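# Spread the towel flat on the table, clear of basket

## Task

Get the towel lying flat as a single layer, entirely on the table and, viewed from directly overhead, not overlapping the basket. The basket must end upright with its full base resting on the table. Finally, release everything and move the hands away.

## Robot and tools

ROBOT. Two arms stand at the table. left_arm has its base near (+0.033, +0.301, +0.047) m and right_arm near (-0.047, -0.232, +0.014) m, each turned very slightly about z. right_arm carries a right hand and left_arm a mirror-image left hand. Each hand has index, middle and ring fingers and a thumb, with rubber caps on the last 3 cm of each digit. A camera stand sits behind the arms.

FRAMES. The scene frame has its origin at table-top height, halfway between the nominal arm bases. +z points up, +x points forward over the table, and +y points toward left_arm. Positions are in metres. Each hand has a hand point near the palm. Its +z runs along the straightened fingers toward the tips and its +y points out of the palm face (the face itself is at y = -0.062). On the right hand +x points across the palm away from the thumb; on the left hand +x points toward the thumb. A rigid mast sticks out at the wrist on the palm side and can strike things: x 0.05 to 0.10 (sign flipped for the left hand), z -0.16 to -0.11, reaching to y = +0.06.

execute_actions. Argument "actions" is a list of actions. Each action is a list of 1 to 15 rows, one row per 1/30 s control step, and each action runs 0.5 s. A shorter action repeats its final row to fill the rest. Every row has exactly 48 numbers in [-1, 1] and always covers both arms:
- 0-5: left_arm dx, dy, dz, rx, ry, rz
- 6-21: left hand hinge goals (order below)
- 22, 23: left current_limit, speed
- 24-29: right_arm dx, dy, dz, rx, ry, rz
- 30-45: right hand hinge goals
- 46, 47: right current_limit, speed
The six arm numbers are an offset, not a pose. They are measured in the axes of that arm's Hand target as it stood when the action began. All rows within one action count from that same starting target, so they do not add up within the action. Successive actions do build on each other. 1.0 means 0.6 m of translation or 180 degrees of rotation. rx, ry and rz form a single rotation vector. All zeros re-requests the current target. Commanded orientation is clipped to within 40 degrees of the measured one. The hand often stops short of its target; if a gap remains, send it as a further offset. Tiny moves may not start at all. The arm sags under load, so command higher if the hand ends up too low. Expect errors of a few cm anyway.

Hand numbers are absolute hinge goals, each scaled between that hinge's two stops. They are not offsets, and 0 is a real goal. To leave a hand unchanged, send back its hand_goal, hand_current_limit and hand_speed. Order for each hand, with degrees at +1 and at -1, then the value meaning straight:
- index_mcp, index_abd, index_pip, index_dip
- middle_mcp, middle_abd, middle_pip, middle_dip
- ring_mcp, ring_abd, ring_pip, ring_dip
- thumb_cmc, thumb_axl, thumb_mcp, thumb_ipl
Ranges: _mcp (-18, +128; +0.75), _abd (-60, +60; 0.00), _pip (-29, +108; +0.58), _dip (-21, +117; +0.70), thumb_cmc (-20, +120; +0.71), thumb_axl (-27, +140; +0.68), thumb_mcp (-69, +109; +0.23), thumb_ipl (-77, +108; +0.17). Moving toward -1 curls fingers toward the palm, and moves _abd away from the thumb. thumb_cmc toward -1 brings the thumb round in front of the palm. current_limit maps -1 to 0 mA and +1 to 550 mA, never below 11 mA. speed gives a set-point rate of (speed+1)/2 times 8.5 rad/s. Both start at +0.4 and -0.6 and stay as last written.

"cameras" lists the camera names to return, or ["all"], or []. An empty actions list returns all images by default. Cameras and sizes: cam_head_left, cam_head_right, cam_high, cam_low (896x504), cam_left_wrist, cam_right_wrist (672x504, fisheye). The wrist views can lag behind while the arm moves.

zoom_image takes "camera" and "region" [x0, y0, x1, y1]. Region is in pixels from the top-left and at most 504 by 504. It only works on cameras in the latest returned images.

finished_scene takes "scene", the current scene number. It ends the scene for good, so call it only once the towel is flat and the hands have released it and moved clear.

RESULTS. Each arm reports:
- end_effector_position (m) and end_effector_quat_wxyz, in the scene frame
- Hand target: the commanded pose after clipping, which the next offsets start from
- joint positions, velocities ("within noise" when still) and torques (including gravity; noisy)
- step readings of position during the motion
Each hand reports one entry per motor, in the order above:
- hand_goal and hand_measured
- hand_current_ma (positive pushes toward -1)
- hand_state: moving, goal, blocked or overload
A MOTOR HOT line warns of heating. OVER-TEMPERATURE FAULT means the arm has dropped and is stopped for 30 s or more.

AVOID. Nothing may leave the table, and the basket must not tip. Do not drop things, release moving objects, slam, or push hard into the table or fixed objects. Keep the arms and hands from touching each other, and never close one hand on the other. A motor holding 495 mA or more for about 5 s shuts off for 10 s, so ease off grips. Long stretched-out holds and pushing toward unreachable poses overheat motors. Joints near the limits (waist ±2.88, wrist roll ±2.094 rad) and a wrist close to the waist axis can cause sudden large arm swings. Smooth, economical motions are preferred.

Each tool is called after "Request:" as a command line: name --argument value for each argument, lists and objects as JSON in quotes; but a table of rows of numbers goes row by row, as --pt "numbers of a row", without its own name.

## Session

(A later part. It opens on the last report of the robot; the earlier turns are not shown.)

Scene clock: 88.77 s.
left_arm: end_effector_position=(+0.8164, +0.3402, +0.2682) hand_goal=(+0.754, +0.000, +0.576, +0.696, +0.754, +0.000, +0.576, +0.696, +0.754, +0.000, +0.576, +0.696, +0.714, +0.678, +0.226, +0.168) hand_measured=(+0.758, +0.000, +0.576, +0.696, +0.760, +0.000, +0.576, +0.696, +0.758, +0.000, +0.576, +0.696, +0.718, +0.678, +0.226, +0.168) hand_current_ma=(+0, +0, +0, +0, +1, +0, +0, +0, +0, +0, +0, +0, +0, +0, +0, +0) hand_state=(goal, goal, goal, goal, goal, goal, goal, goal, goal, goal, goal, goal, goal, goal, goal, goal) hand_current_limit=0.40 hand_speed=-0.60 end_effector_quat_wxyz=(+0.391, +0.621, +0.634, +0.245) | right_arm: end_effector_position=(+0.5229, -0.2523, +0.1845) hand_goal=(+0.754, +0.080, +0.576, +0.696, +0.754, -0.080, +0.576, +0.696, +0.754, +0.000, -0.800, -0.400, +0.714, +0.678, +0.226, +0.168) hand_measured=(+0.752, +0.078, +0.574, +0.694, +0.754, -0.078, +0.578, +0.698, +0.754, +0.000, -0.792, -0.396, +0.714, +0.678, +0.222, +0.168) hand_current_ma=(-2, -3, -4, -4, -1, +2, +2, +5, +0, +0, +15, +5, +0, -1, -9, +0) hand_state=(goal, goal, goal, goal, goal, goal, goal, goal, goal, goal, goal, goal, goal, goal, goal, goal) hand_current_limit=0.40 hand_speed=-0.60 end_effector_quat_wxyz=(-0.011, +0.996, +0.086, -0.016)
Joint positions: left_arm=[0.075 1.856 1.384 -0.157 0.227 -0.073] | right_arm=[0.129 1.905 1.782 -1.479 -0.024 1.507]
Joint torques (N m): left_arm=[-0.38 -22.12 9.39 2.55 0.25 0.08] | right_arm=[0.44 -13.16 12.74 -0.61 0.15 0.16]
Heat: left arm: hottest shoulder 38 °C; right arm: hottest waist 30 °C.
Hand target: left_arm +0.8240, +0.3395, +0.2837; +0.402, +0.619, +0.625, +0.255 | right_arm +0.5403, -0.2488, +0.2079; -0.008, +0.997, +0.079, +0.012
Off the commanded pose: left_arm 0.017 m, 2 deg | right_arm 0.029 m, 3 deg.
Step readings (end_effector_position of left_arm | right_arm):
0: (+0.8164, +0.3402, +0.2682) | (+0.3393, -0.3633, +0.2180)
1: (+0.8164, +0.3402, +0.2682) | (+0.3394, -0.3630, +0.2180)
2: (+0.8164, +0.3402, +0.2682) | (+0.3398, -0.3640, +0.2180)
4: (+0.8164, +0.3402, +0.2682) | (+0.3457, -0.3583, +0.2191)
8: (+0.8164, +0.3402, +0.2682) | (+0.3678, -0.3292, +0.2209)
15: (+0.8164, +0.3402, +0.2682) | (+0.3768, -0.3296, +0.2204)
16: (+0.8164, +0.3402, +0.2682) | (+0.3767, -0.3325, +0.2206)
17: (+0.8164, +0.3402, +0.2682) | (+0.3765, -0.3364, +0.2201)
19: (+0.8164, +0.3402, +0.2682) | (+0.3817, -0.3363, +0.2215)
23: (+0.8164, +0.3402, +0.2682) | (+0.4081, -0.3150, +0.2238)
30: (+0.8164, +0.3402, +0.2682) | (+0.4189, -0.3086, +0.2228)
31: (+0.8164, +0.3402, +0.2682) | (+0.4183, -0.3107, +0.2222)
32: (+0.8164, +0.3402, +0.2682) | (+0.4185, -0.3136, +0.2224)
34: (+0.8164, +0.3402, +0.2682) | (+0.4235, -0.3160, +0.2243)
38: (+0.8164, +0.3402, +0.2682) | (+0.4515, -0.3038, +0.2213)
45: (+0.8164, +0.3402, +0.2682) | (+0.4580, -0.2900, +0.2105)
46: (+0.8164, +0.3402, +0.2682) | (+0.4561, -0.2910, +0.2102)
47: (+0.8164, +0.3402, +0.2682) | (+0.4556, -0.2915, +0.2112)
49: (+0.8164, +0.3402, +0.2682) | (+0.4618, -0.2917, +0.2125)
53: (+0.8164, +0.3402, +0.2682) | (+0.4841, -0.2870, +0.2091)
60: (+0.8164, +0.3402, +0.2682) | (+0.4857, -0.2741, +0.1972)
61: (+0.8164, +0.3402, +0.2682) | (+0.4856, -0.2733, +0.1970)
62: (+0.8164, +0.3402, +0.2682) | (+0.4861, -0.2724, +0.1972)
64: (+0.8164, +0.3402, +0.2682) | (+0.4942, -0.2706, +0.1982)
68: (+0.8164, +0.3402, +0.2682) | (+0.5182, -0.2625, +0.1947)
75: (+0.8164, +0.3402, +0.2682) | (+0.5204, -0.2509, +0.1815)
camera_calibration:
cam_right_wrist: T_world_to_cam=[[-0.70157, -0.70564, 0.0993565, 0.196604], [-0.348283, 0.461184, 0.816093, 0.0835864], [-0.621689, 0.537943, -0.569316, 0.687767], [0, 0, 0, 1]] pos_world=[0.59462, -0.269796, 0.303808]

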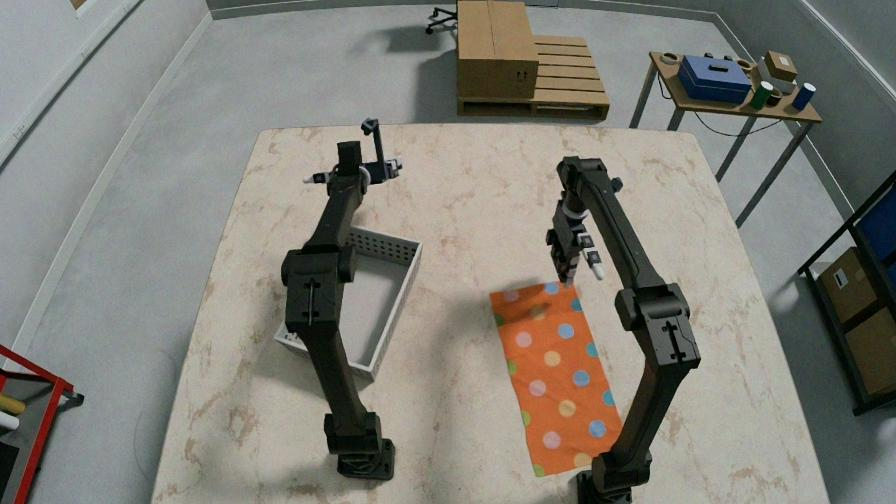

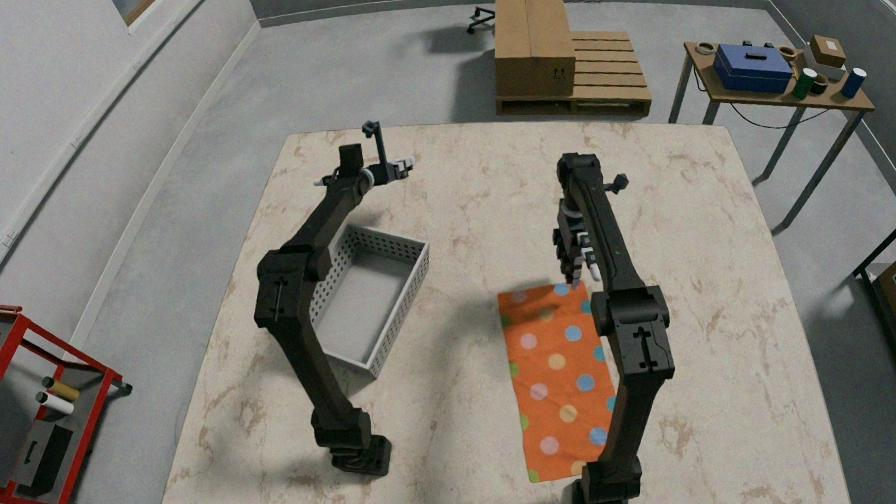

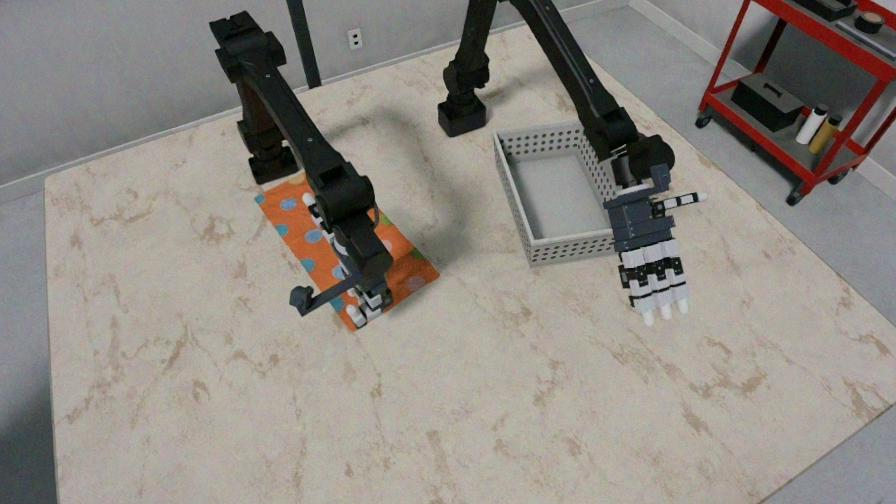

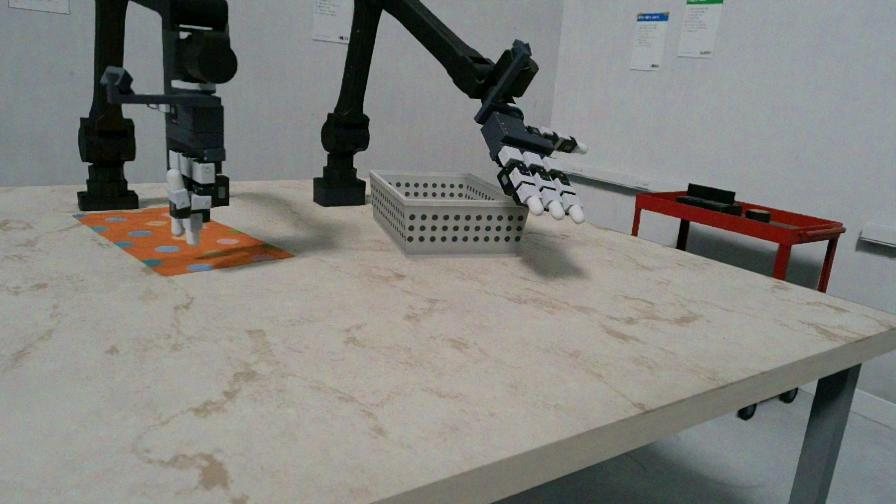

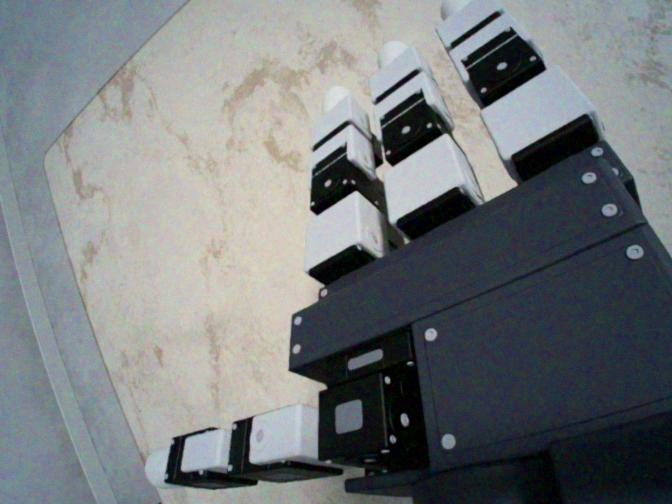

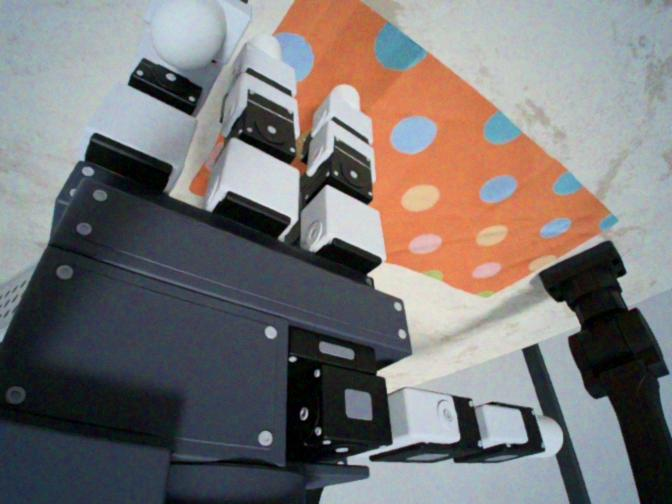

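Request:
execute_actions --actions '[[[0,0,0,0,0,0,0.754,0,0.576,0.696,0.754,0,0.576,0.696,0.754,0,0.576,0.696,0.714,0.678,0.226,0.168,0.4,-0.6,0,0,0.0525,0,0,0,0.754,0.08,0.576,0.696,0.754,-0.08,0.576,0.696,0.754,0,-0.8,-0.4,0.714,0.678,0.226,0.168,0.4,-0.6]],[[0,0,0,0,0,0,0.754,0,0.576,0.696,0.754,0,0.576,0.696,0.754,0,0.576,0.696,0.714,0.678,0.226,0.168,0.4,-0.6,0,0,0.0525,0,0,0,0.754,0.08,0.576,0.696,0.754,-0.08,0.576,0.696,0.754,0,-0.8,-0.4,0.714,0.678,0.226,0.168,0.4,-0.6]]]' --cameras '["cam_head_left","cam_high","cam_low","cam_right_wrist"]'

Request:
zoom_image --camera "cam_high" --region '[310, 230, 450, 340]'

Request:
zoom_image --camera "cam_low" --region '[120, 190, 310, 290]'

Request:
zoom_image --camera "cam_right_wrist" --region '[150, 0, 530, 200]'

Scene clock: 91.20 s.
left_arm: end_effector_position=(+0.8164, +0.3402, +0.2682) hand_goal=(+0.754, +0.000, +0.576, +0.696, +0.754, +0.000, +0.576, +0.696, +0.754, +0.000, +0.576, +0.696, +0.714, +0.678, +0.226, +0.168) hand_measured=(+0.758, +0.000, +0.576, +0.696, +0.760, +0.000, +0.576, +0.696, +0.758, +0.000, +0.576, +0.696, +0.718, +0.678, +0.226, +0.168) hand_current_ma=(+0, +0, +0, +0, +1, +0, +0, +0, +0, +0, +0, +0, +0, +0, +0, +0) hand_state=(goal, goal, goal, goal, goal, goal, goal, goal, goal, goal, goal, goal, goal, goal, goal, goal) hand_current_limit=0.40 hand_speed=-0.60 end_effector_quat_wxyz=(+0.391, +0.621, +0.634, +0.245) | right_arm: end_effector_position=(+0.5385, -0.2514, +0.1468) hand_goal=(+0.754, +0.080, +0.576, +0.696, +0.754, -0.080, +0.576, +0.696, +0.754, +0.000, -0.800, -0.400, +0.714, +0.678, +0.226, +0.168) hand_measured=(+0.752, +0.078, +0.574, +0.694, +0.754, -0.078, +0.578, +0.698, +0.754, +0.000, -0.792, -0.396, +0.714, +0.678, +0.222, +0.168) hand_current_ma=(-2, -3, -4, -4, -1, +2, +2, +5, +0, +0, +15, +5, +0, -1, -9, +0) hand_state=(goal, goal, goal, goal, goal, goal, goal, goal, goal, goal, goal, goal, goal, goal, goal, goal) hand_current_limit=0.40 hand_speed=-0.60 end_effector_quat_wxyz=(-0.012, +0.996, +0.084, +0.005)
Joint positions: left_arm=[0.075 1.856 1.384 -0.157 0.227 -0.073] | right_arm=[0.127 1.937 1.733 -1.356 -0.024 1.511]
Joint torques (N m): left_arm=[-0.44 -22.3 9.39 2.54 0.22 0.07] | right_arm=[0.5 -13.63 7.64 0.62 0.17 0.15]
Heat: left arm: hottest shoulder 38 °C; right arm: hottest waist 30 °C.
Hand target: left_arm +0.8240, +0.3395, +0.2837; +0.402, +0.619, +0.625, +0.255 | right_arm +0.5417, -0.2477, +0.1449; -0.008, +0.997, +0.079, +0.012
Off the commanded pose: left_arm 0.017 m, 2 deg | right_arm 0.005 m, 1 deg.
Step readings (end_effector_position of left_arm | right_arm):
0: (+0.8164, +0.3402, +0.2682) | (+0.5229, -0.2532, +0.1845)
1: (+0.8164, +0.3402, +0.2682) | (+0.5229, -0.2532, +0.1845)
2: (+0.8164, +0.3402, +0.2682) | (+0.5229, -0.2532, +0.1845)
4: (+0.8164, +0.3402, +0.2682) | (+0.5254, -0.2529, +0.1842)
8: (+0.8164, +0.3402, +0.2682) | (+0.5323, -0.2521, +0.1820)
15: (+0.8164, +0.3402, +0.2682) | (+0.5348, -0.2519, +0.1785)
16: (+0.8164, +0.3402, +0.2682) | (+0.5348, -0.2519, +0.1785)
17: (+0.8164, +0.3402, +0.2682) | (+0.5354, -0.2518, +0.1772)
19: (+0.8164, +0.3402, +0.2682) | (+0.5387, -0.2514, +0.1730)
23: (+0.8164, +0.3402, +0.2682) | (+0.5383, -0.2515, +0.1603)
30: (+0.8164, +0.3402, +0.2682) | (+0.5381, -0.2515, +0.1468)
camera_calibration:
cam_right_wrist: T_world_to_cam=[[-0.708271, -0.70273, 0.06725, 0.220933], [-0.379454, 0.459306, 0.803152, 0.137589], [-0.595287, 0.543331, -0.591967, 0.666009], [0, 0, 0, 1]] pos_world=[0.605156, -0.269802, 0.268893]
Images, in order (width x height): cam_head_left 896x504, cam_high 896x504, cam_low 896x504, cam_right_wrist 672x504.

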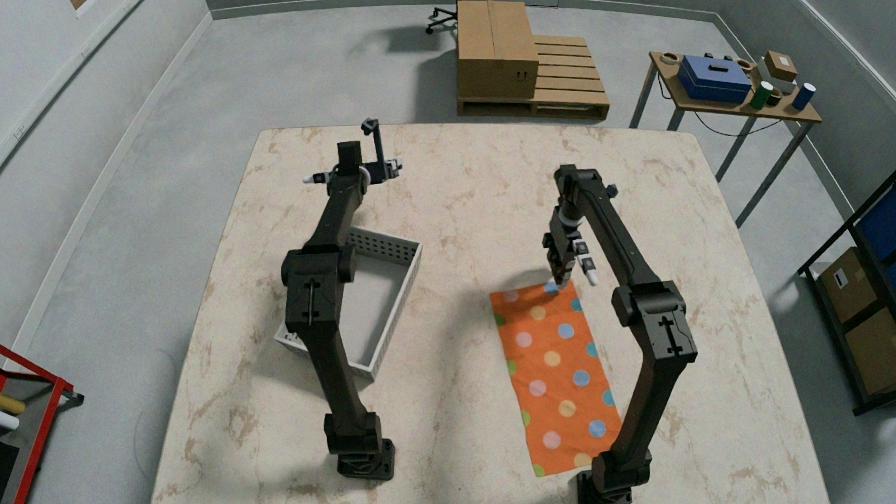

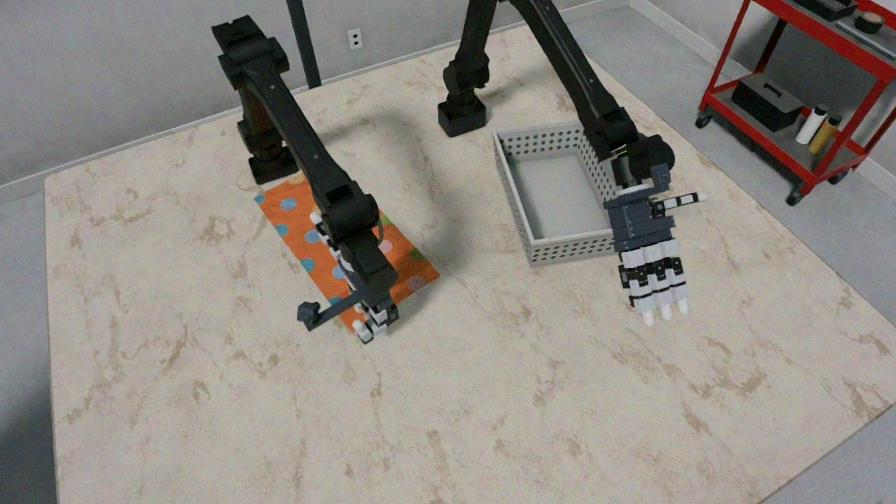

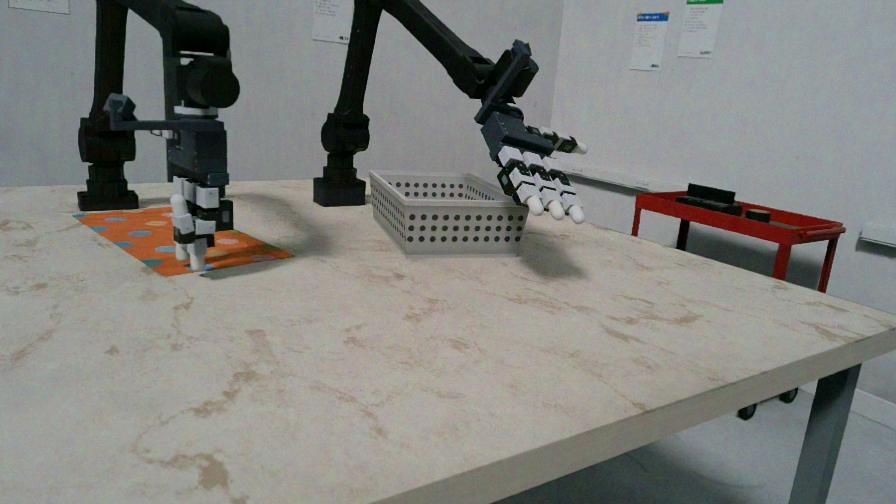

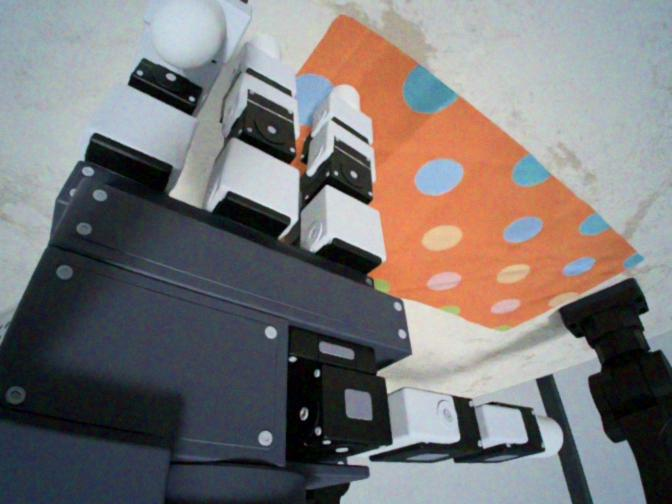

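Scaled by 3.600 from the camera's 896x504 image, which has a finer 1280x720 frame.

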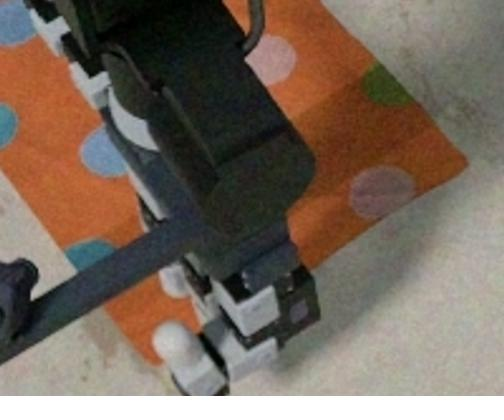

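Scaled by 2.653 from the camera's 896x504 image, which has a finer 1280x720 frame.

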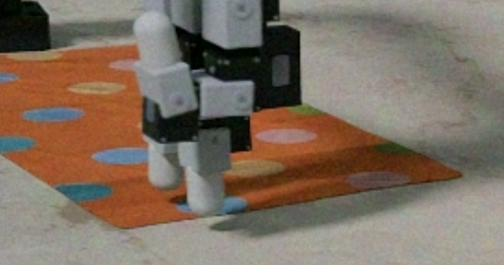

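Scaled by 1.326 from the camera's 672x504 image, which has a finer 960x720 frame.

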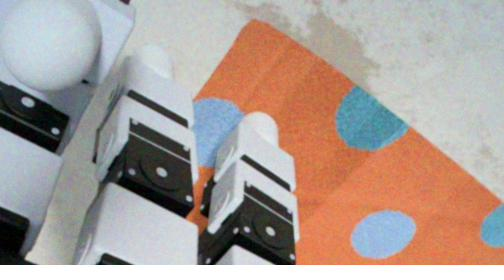

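Request:
execute_actions --actions '[[[0,0,0,0,0,0,0.754,0,0.576,0.696,0.754,0,0.576,0.696,0.754,0,0.576,0.696,0.714,0.678,0.226,0.168,0.4,-0.6,0,0,0.025,0,0,0,0.754,0.08,0.576,0.696,0.754,-0.08,0.576,0.696,0.754,0,-0.8,-0.4,0.714,0.678,0.226,0.168,0.4,-0.6]]]' --cameras '["cam_low","cam_right_wrist"]'

Request:
zoom_image --camera "cam_low" --region '[120, 190, 310, 290]'

Scene clock: 92.57 s.
left_arm: end_effector_position=(+0.8164, +0.3402, +0.2682) hand_goal=(+0.754, +0.000, +0.576, +0.696, +0.754, +0.000, +0.576, +0.696, +0.754, +0.000, +0.576, +0.696, +0.714, +0.678, +0.226, +0.168) hand_measured=(+0.758, +0.000, +0.576, +0.696, +0.760, +0.000, +0.576, +0.696, +0.758, +0.000, +0.576, +0.696, +0.718, +0.678, +0.226, +0.168) hand_current_ma=(+0, +0, +0, +0, +1, +0, +0, +0, +0, +0, +0, +0, +0, +0, +0, +0) hand_state=(goal, goal, goal, goal, goal, goal, goal, goal, goal, goal, goal, goal, goal, goal, goal, goal) hand_current_limit=0.40 hand_speed=-0.60 end_effector_quat_wxyz=(+0.391, +0.621, +0.634, +0.245) | right_arm: end_effector_position=(+0.5390, -0.2514, +0.1369) hand_goal=(+0.754, +0.080, +0.576, +0.696, +0.754, -0.080, +0.576, +0.696, +0.754, +0.000, -0.800, -0.400, +0.714, +0.678, +0.226, +0.168) hand_measured=(+0.752, +0.078, +0.574, +0.694, +0.754, -0.078, +0.578, +0.698, +0.754, +0.000, -0.792, -0.396, +0.714, +0.678, +0.222, +0.168) hand_current_ma=(-2, -1, -4, -4, -1, +2, +2, +5, +0, +0, +15, +5, +0, -1, -9, +0) hand_state=(goal, goal, goal, goal, goal, goal, goal, goal, goal, goal, goal, goal, goal, goal, goal, goal) hand_current_limit=0.40 hand_speed=-0.60 end_effector_quat_wxyz=(-0.012, +0.996, +0.084, +0.008)
Joint positions: left_arm=[0.075 1.856 1.384 -0.157 0.227 -0.073] | right_arm=[0.127 1.94 1.711 -1.326 -0.024 1.511]
Joint torques (N m): left_arm=[-0.38 -22.18 9.42 2.43 0.2 0.07] | right_arm=[0.38 -13.1 7.31 0.73 0.16 0.15]
Heat: left arm: hottest shoulder 38 °C; right arm: hottest waist 30 °C.
Hand target: left_arm +0.8240, +0.3395, +0.2837; +0.402, +0.619, +0.625, +0.255 | right_arm +0.5420, -0.2475, +0.1299; -0.008, +0.997, +0.079, +0.012
Off the commanded pose: left_arm 0.017 m, 2 deg | right_arm 0.009 m, 1 deg.
Step readings (end_effector_position of left_arm | right_arm):
0: (+0.8164, +0.3402, +0.2682) | (+0.5385, -0.2514, +0.1468)
1: (+0.8164, +0.3402, +0.2682) | (+0.5385, -0.2514, +0.1468)
2: (+0.8164, +0.3402, +0.2682) | (+0.5387, -0.2514, +0.1462)
4: (+0.8164, +0.3402, +0.2682) | (+0.5403, -0.2512, +0.1443)
8: (+0.8164, +0.3402, +0.2682) | (+0.5393, -0.2514, +0.1389)
15: (+0.8164, +0.3402, +0.2682) | (+0.5390, -0.2514, +0.1369)
camera_calibration:
cam_right_wrist: T_world_to_cam=[[-0.708623, -0.702824, 0.062393, 0.222812], [-0.38441, 0.458703, 0.801137, 0.148454], [-0.591678, 0.54372, -0.595219, 0.658983], [0, 0, 0, 1]] pos_world=[0.604862, -0.269801, 0.259405]
Images, in order (width x height): cam_low 896x504, cam_right_wrist 672x504.

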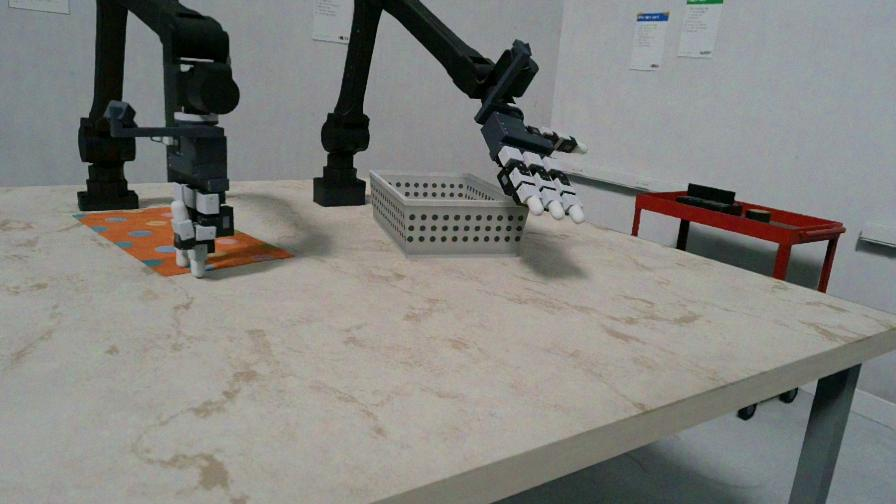

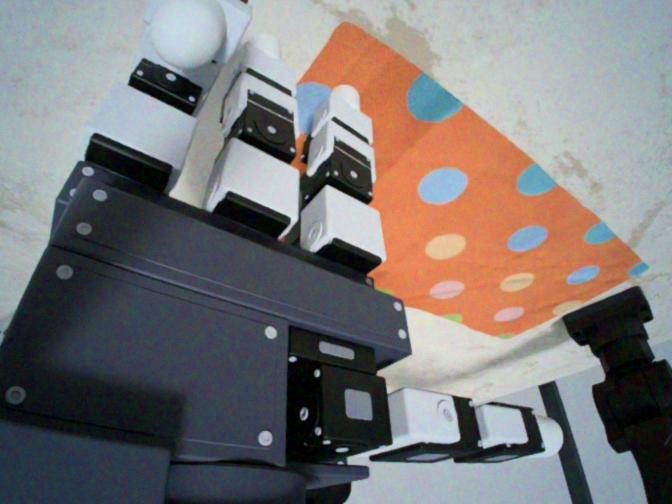

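Scaled by 2.653 from the camera's 896x504 image, which has a finer 1280x720 frame.

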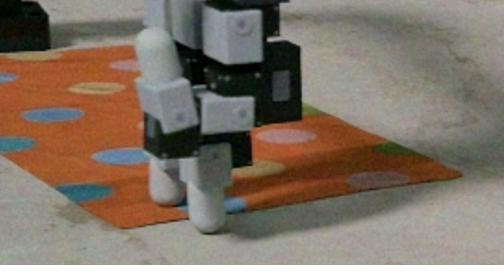

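Request:
execute_actions --actions '[[[0,0,0,0,0,0,0.754,0,0.576,0.696,0.754,0,0.576,0.696,0.754,0,0.576,0.696,0.714,0.678,0.226,0.168,0.4,-0.6,0,0,0.02,0,0,0,0.754,0.08,0.576,0.696,0.754,-0.08,0.576,0.696,0.754,0,-0.8,-0.4,0.714,0.678,0.226,0.168,0.4,-0.6]]]' --cameras '["cam_low","cam_right_wrist"]'

Request:
zoom_image --camera "cam_low" --region '[120, 190, 310, 290]'

Scene clock: 93.67 s.
left_arm: end_effector_position=(+0.8164, +0.3402, +0.2682) hand_goal=(+0.754, +0.000, +0.576, +0.696, +0.754, +0.000, +0.576, +0.696, +0.754, +0.000, +0.576, +0.696, +0.714, +0.678, +0.226, +0.168) hand_measured=(+0.758, +0.000, +0.576, +0.696, +0.760, +0.000, +0.576, +0.696, +0.758, +0.000, +0.576, +0.696, +0.718, +0.678, +0.226, +0.168) hand_current_ma=(+0, +0, +0, +0, +1, +0, +0, +0, +0, +0, +0, +0, +0, +0, +0, +0) hand_state=(goal, goal, goal, goal, goal, goal, goal, goal, goal, goal, goal, goal, goal, goal, goal, goal) hand_current_limit=0.40 hand_speed=-0.60 end_effector_quat_wxyz=(+0.391, +0.621, +0.634, +0.245) | right_arm: end_effector_position=(+0.5396, -0.2514, +0.1352) hand_goal=(+0.754, +0.080, +0.576, +0.696, +0.754, -0.080, +0.576, +0.696, +0.754, +0.000, -0.800, -0.400, +0.714, +0.678, +0.226, +0.168) hand_measured=(+0.752, +0.098, +0.574, +0.694, +0.754, -0.078, +0.578, +0.698, +0.754, +0.000, -0.792, -0.396, +0.714, +0.678, +0.222, +0.168) hand_current_ma=(-2, +40, -3, -4, -1, +2, +2, +5, +0, +0, +15, +5, +0, -1, -9, +0) hand_state=(goal, goal, goal, goal, goal, goal, goal, goal, goal, goal, goal, goal, goal, goal, goal, goal) hand_current_limit=0.40 hand_speed=-0.60 end_effector_quat_wxyz=(-0.011, +0.997, +0.079, +0.012)
Joint positions: left_arm=[0.075 1.856 1.384 -0.157 0.227 -0.073] | right_arm=[0.127 1.94 1.707 -1.313 -0.022 1.521]
Joint torques (N m): left_arm=[-0.5 -21.83 9.31 2.41 0.2 0.09] | right_arm=[0.62 -12.51 6.32 1.43 0.12 0.15]
Heat: left arm: hottest shoulder 38 °C; right arm: hottest waist 30 °C.
Hand target: left_arm +0.8240, +0.3395, +0.2837; +0.402, +0.619, +0.625, +0.255 | right_arm +0.5423, -0.2473, +0.1179; -0.008, +0.997, +0.079, +0.012
Off the commanded pose: left_arm 0.017 m, 2 deg | right_arm 0.018 m, 0 deg.
Step readings (end_effector_position of left_arm | right_arm):
0: (+0.8164, +0.3402, +0.2682) | (+0.5390, -0.2514, +0.1369)
1: (+0.8164, +0.3402, +0.2682) | (+0.5394, -0.2513, +0.1369)
2: (+0.8164, +0.3402, +0.2682) | (+0.5398, -0.2513, +0.1369)
4: (+0.8164, +0.3402, +0.2682) | (+0.5396, -0.2513, +0.1357)
8: (+0.8164, +0.3402, +0.2682) | (+0.5392, -0.2514, +0.1352)
15: (+0.8164, +0.3402, +0.2682) | (+0.5396, -0.2514, +0.1352)
camera_calibration:
cam_right_wrist: T_world_to_cam=[[-0.71662, -0.695092, 0.0574652, 0.230273], [-0.38539, 0.4633, 0.798015, 0.152129], [-0.581317, 0.549727, -0.599891, 0.654882], [0, 0, 0, 1]] pos_world=[0.604342, -0.270427, 0.258224]
Images, in order (width x height): cam_low 896x504, cam_right_wrist 672x504.

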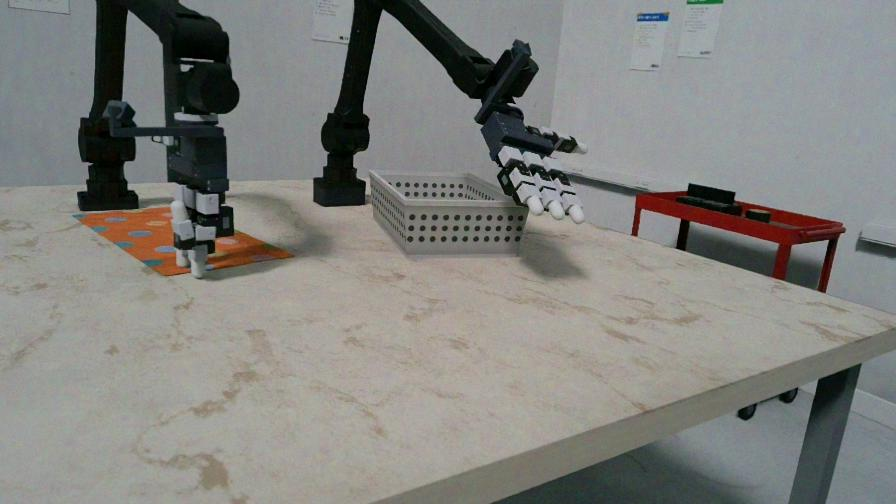

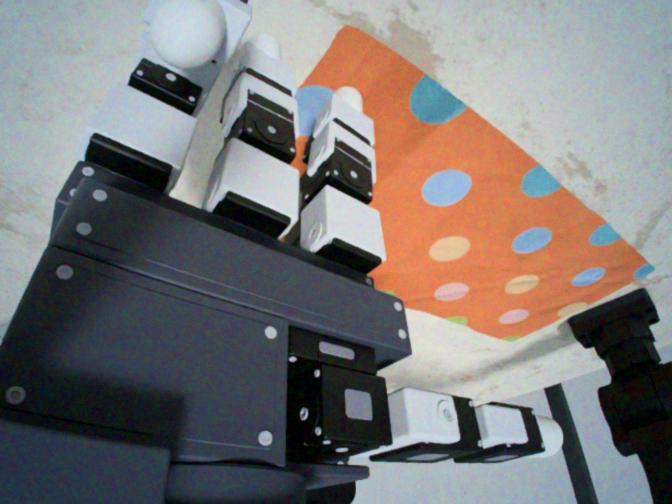

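Scaled by 2.653 from the camera's 896x504 image, which has a finer 1280x720 frame.

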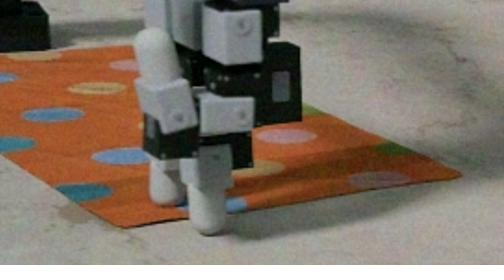

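Request:
execute_actions --actions '[[[0,0,0,0,0,0,0.754,0,0.576,0.696,0.754,0,0.576,0.696,0.754,0,0.576,0.696,0.714,0.678,0.226,0.168,0.4,-0.6,0,0,-0.005,0,0,0,0.754,-0.3,0.576,0.696,0.754,0.3,0.576,0.696,0.754,0,-0.8,-0.4,0.714,0.678,0.226,0.168,0.4,-0.85]],[[0,0,0,0,0,0,0.754,0,0.576,0.696,0.754,0,0.576,0.696,0.754,0,0.576,0.696,0.714,0.678,0.226,0.168,0.4,-0.6,0,0,0,0,0,0,0.754,-0.4,0.576,0.696,0.754,0.4,0.576,0.696,0.754,0,-0.8,-0.4,0.714,0.678,0.226,0.168,0.4,-0.85]]]' --cameras '["cam_low","cam_right_wrist","cam_head_left"]'

Request:
zoom_image --camera "cam_low" --region '[120, 190, 310, 290]'

Request:
zoom_image --camera "cam_right_wrist" --region '[150, 0, 530, 200]'

Scene clock: 95.40 s.
left_arm: end_effector_position=(+0.8164, +0.3402, +0.2682) hand_goal=(+0.754, +0.000, +0.576, +0.696, +0.754, +0.000, +0.576, +0.696, +0.754, +0.000, +0.576, +0.696, +0.714, +0.678, +0.226, +0.168) hand_measured=(+0.758, +0.000, +0.576, +0.696, +0.760, +0.000, +0.576, +0.696, +0.758, +0.000, +0.576, +0.696, +0.718, +0.678, +0.226, +0.168) hand_current_ma=(+0, +0, +0, +0, +1, +0, +0, +0, +0, +0, +0, +0, +0, +0, +0, +0) hand_state=(goal, goal, goal, goal, goal, goal, goal, goal, goal, goal, goal, goal, goal, goal, goal, goal) hand_current_limit=0.40 hand_speed=-0.60 end_effector_quat_wxyz=(+0.391, +0.621, +0.634, +0.245) | right_arm: end_effector_position=(+0.5395, -0.2514, +0.1352) hand_goal=(+0.754, -0.400, +0.576, +0.696, +0.754, +0.400, +0.576, +0.696, +0.754, +0.000, -0.800, -0.400, +0.714, +0.678, +0.226, +0.168) hand_measured=(+0.752, +0.082, +0.574, +0.694, +0.754, +0.286, +0.578, +0.698, +0.754, +0.000, -0.792, -0.396, +0.714, +0.678, +0.222, +0.168) hand_current_ma=(-2, +385, -2, -4, -1, -375, +2, +5, +0, +0, +15, +5, +0, -1, -9, +0) hand_state=(goal, blocked, goal, goal, goal, blocked, goal, goal, goal, goal, goal, goal, goal, goal, goal, goal) hand_current_limit=0.40 hand_speed=-0.85 end_effector_quat_wxyz=(-0.011, +0.997, +0.078, +0.012)
Joint positions: left_arm=[0.075 1.856 1.384 -0.157 0.227 -0.073] | right_arm=[0.127 1.94 1.707 -1.313 -0.022 1.523]
Joint torques (N m): left_arm=[-0.32 -21.89 9.42 2.48 0.19 0.05] | right_arm=[0.56 -12.86 6.61 1.13 0.12 0.14]
Heat: left arm: hottest shoulder 38 °C; right arm: hottest waist 30 °C.
Hand target: left_arm +0.8240, +0.3395, +0.2837; +0.402, +0.619, +0.625, +0.255 | right_arm +0.5422, -0.2473, +0.1209; -0.008, +0.997, +0.079, +0.012
Off the commanded pose: left_arm 0.017 m, 2 deg | right_arm 0.015 m, 0 deg.
Step readings (end_effector_position of left_arm | right_arm):
0: (+0.8164, +0.3402, +0.2682) | (+0.5396, -0.2514, +0.1352)
1: (+0.8164, +0.3402, +0.2682) | (+0.5396, -0.2514, +0.1352)
2: (+0.8164, +0.3402, +0.2682) | (+0.5396, -0.2514, +0.1352)
4: (+0.8164, +0.3402, +0.2682) | (+0.5396, -0.2514, +0.1352)
8: (+0.8164, +0.3402, +0.2682) | (+0.5395, -0.2514, +0.1352)
15: (+0.8164, +0.3402, +0.2682) | (+0.5395, -0.2514, +0.1352)
16: (+0.8164, +0.3402, +0.2682) | (+0.5395, -0.2514, +0.1352)
17: (+0.8164, +0.3402, +0.2682) | (+0.5395, -0.2514, +0.1352)
19: (+0.8164, +0.3402, +0.2682) | (+0.5395, -0.2514, +0.1352)
23: (+0.8164, +0.3402, +0.2682) | (+0.5395, -0.2514, +0.1352)
30: (+0.8164, +0.3402, +0.2682) | (+0.5395, -0.2514, +0.1352)
camera_calibration:
cam_right_wrist: T_world_to_cam=[[-0.717671, -0.694008, 0.0574512, 0.231059], [-0.384682, 0.46386, 0.798031, 0.151857], [-0.580489, 0.550624, -0.599871, 0.654616], [0, 0, 0, 1]] pos_world=[0.604238, -0.270531, 0.258224]
Images, in order (width x height): cam_head_left 896x504, cam_low 896x504, cam_right_wrist 672x504.

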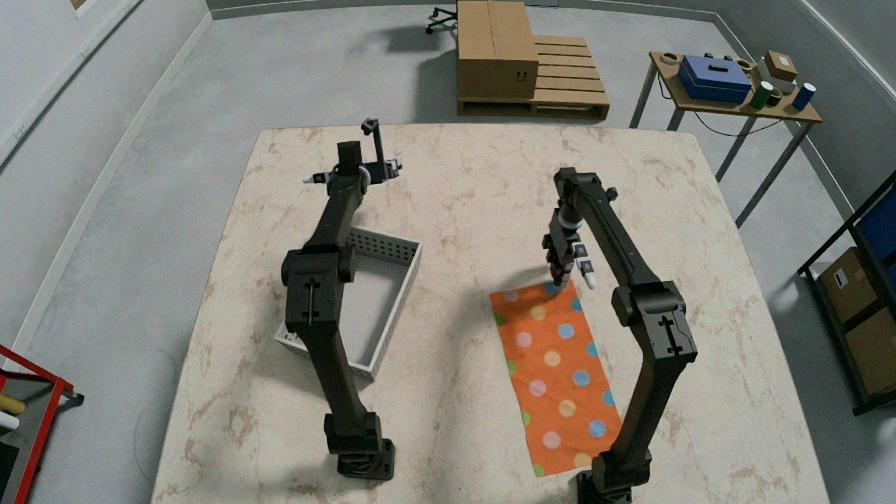

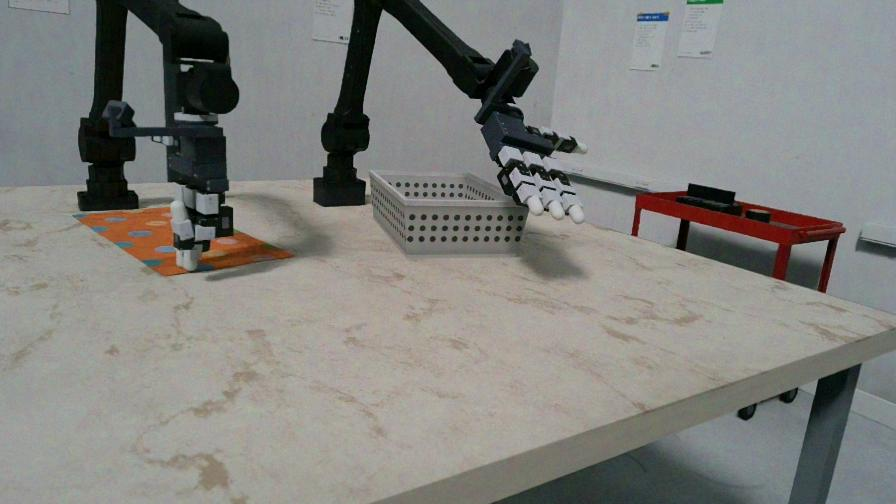

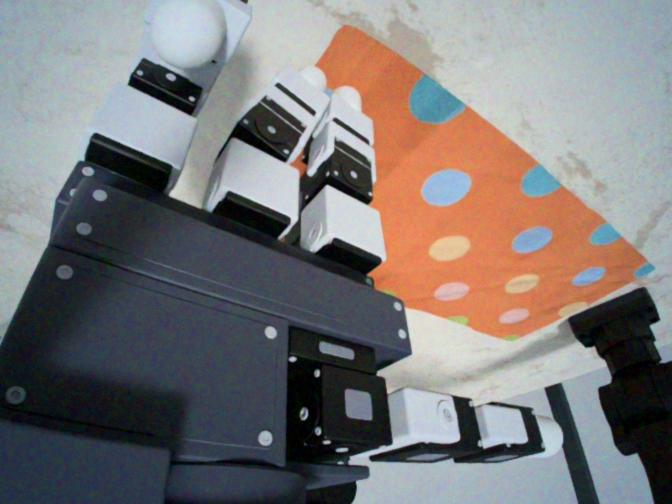

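Scaled by 2.653 from the camera's 896x504 image, which has a finer 1280x720 frame.

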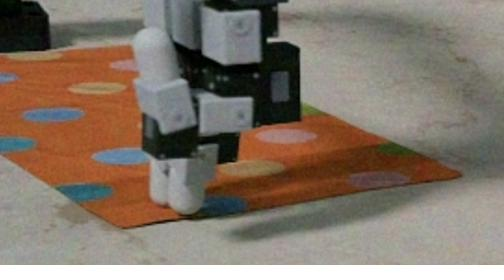

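Scaled by 1.326 from the camera's 672x504 image, which has a finer 960x720 frame.

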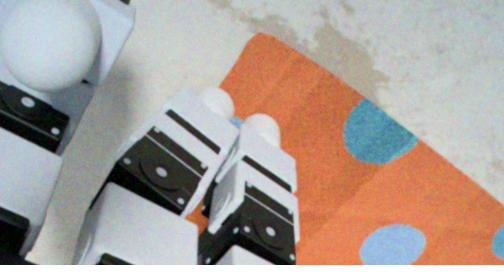

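Request:
execute_actions --actions '[[[0,0,0,0,0,0,0.754,0,0.576,0.696,0.754,0,0.576,0.696,0.754,0,0.576,0.696,0.714,0.678,0.226,0.168,0.4,-0.6,0,0,-0.05,0,0,0,0.754,0.08,0.576,0.696,0.754,0,0.576,0.696,0.754,0,-0.8,-0.4,0.714,0.678,0.226,0.168,0.4,-0.6]],[[0,0,0,0,0,0,0.754,0,0.576,0.696,0.754,0,0.576,0.696,0.754,0,0.576,0.696,0.714,0.678,0.226,0.168,0.4,-0.6,-0.06,0,-0.01,0,0.01,0,0.754,0.08,0.576,0.696,0.754,-0.08,0.576,0.696,0.754,0,-0.8,-0.4,0.714,0.678,0.226,0.168,0.4,-0.6]],[[0,0,0,0,0,0,0.754,0,0.576,0.696,0.754,0,0.576,0.696,0.754,0,0.576,0.696,0.714,0.678,0.226,0.168,0.4,-0.6,0,0,0.04,0,0,0,0.754,0.08,0.576,0.696,0.754,-0.08,0.576,0.696,0.754,0,-0.8,-0.4,0.714,0.678,0.226,0.168,0.4,-0.6]]]' --cameras '["cam_low","cam_right_wrist","cam_head_left"]'

Request:
zoom_image --camera "cam_low" --region '[120, 190, 310, 290]'

Request:
zoom_image --camera "cam_right_wrist" --region '[150, 0, 530, 200]'

Scene clock: 97.80 s.
left_arm: end_effector_position=(+0.8164, +0.3402, +0.2682) hand_goal=(+0.754, +0.000, +0.576, +0.696, +0.754, +0.000, +0.576, +0.696, +0.754, +0.000, +0.576, +0.696, +0.714, +0.678, +0.226, +0.168) hand_measured=(+0.758, +0.000, +0.576, +0.696, +0.760, +0.000, +0.576, +0.696, +0.758, +0.000, +0.576, +0.696, +0.718, +0.678, +0.226, +0.168) hand_current_ma=(+0, +0, +0, +0, +1, +0, +0, +0, +0, +0, +0, +0, +0, +0, +0, +0) hand_state=(goal, goal, goal, goal, goal, goal, goal, goal, goal, goal, goal, goal, goal, goal, goal, goal) hand_current_limit=0.40 hand_speed=-0.60 end_effector_quat_wxyz=(+0.391, +0.621, +0.634, +0.245) | right_arm: end_effector_position=(+0.5035, -0.2544, +0.1360) hand_goal=(+0.754, +0.080, +0.576, +0.696, +0.754, -0.080, +0.576, +0.696, +0.754, +0.000, -0.800, -0.400, +0.714, +0.678, +0.226, +0.168) hand_measured=(+0.752, +0.084, +0.574, +0.694, +0.754, -0.078, +0.578, +0.698, +0.754, +0.000, -0.792, -0.396, +0.714, +0.678, +0.222, +0.168) hand_current_ma=(-5, +5, -2, -3, -1, +3, +2, +5, +0, +0, +15, +5, +0, -1, -9, +0) hand_state=(goal, goal, goal, goal, goal, goal, goal, goal, goal, goal, goal, goal, goal, goal, goal, goal) hand_current_limit=0.40 hand_speed=-0.60 end_effector_quat_wxyz=(-0.012, +0.997, +0.079, +0.019)
Joint positions: left_arm=[0.075 1.856 1.384 -0.157 0.227 -0.073] | right_arm=[0.129 1.836 1.553 -1.249 -0.022 1.523]
Joint torques (N m): left_arm=[-0.38 -21.71 9.36 2.51 0.21 0.07] | right_arm=[0.21 -12.63 6.89 0.99 0.05 0.09]
Heat: left arm: hottest shoulder 39 °C; right arm: hottest waist 30 °C.
Hand target: left_arm +0.8240, +0.3395, +0.2837; +0.402, +0.619, +0.625, +0.255 | right_arm +0.5072, -0.2530, +0.1320; -0.009, +0.996, +0.079, +0.028
Off the commanded pose: left_arm 0.017 m, 2 deg | right_arm 0.006 m, 1 deg.
Step readings (end_effector_position of left_arm | right_arm):
0: (+0.8164, +0.3402, +0.2682) | (+0.5395, -0.2514, +0.1352)
1: (+0.8164, +0.3402, +0.2682) | (+0.5395, -0.2514, +0.1352)
2: (+0.8164, +0.3402, +0.2682) | (+0.5391, -0.2514, +0.1352)
4: (+0.8164, +0.3402, +0.2682) | (+0.5383, -0.2515, +0.1353)
8: (+0.8164, +0.3402, +0.2682) | (+0.5372, -0.2509, +0.1354)
15: (+0.8164, +0.3402, +0.2682) | (+0.5369, -0.2509, +0.1354)
16: (+0.8164, +0.3402, +0.2682) | (+0.5369, -0.2509, +0.1354)
17: (+0.8164, +0.3402, +0.2682) | (+0.5368, -0.2509, +0.1365)
19: (+0.8164, +0.3402, +0.2682) | (+0.5305, -0.2516, +0.1370)
23: (+0.8164, +0.3402, +0.2682) | (+0.5062, -0.2542, +0.1406)
30: (+0.8164, +0.3402, +0.2682) | (+0.5042, -0.2544, +0.1494)
31: (+0.8164, +0.3402, +0.2682) | (+0.5041, -0.2544, +0.1489)
32: (+0.8164, +0.3402, +0.2682) | (+0.5045, -0.2543, +0.1477)
34: (+0.8164, +0.3402, +0.2682) | (+0.5049, -0.2543, +0.1431)
38: (+0.8164, +0.3402, +0.2682) | (+0.5023, -0.2546, +0.1352)
45: (+0.8164, +0.3402, +0.2682) | (+0.5035, -0.2544, +0.1360)
camera_calibration:
cam_right_wrist: T_world_to_cam=[[-0.717387, -0.6952, 0.0452974, 0.204229], [-0.397529, 0.461877, 0.792868, 0.145461], [-0.572124, 0.550787, -0.607707, 0.632768], [0, 0, 0, 1]] pos_world=[0.566359, -0.273725, 0.259955]
Images, in order (width x height): cam_head_left 896x504, cam_low 896x504, cam_right_wrist 672x504.

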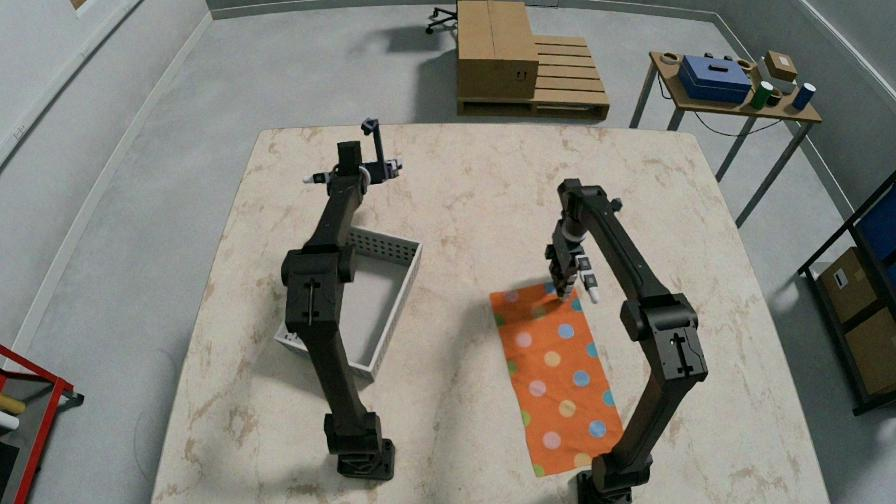

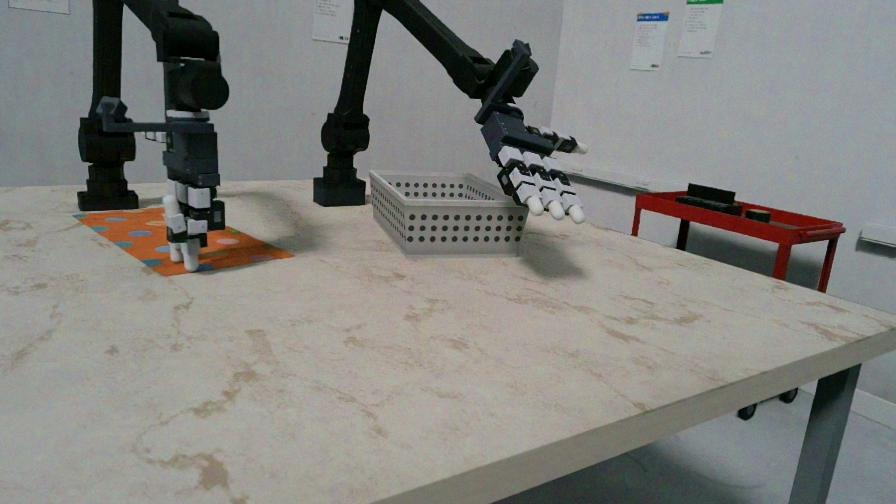

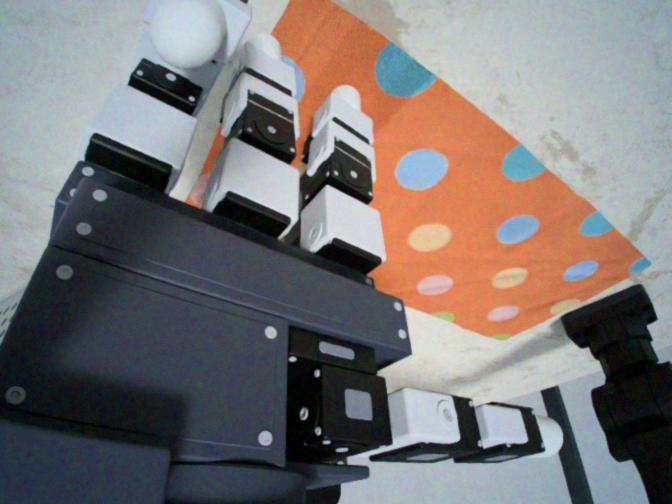

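Scaled by 2.653 from the camera's 896x504 image, which has a finer 1280x720 frame.

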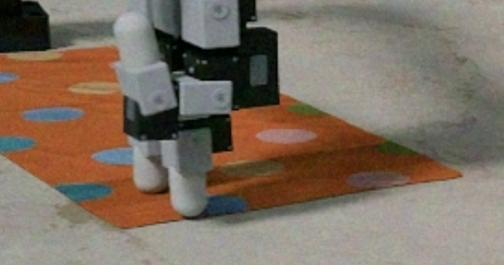

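Scaled by 1.326 from the camera's 672x504 image, which has a finer 960x720 frame.

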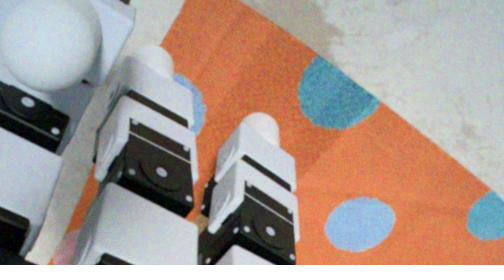

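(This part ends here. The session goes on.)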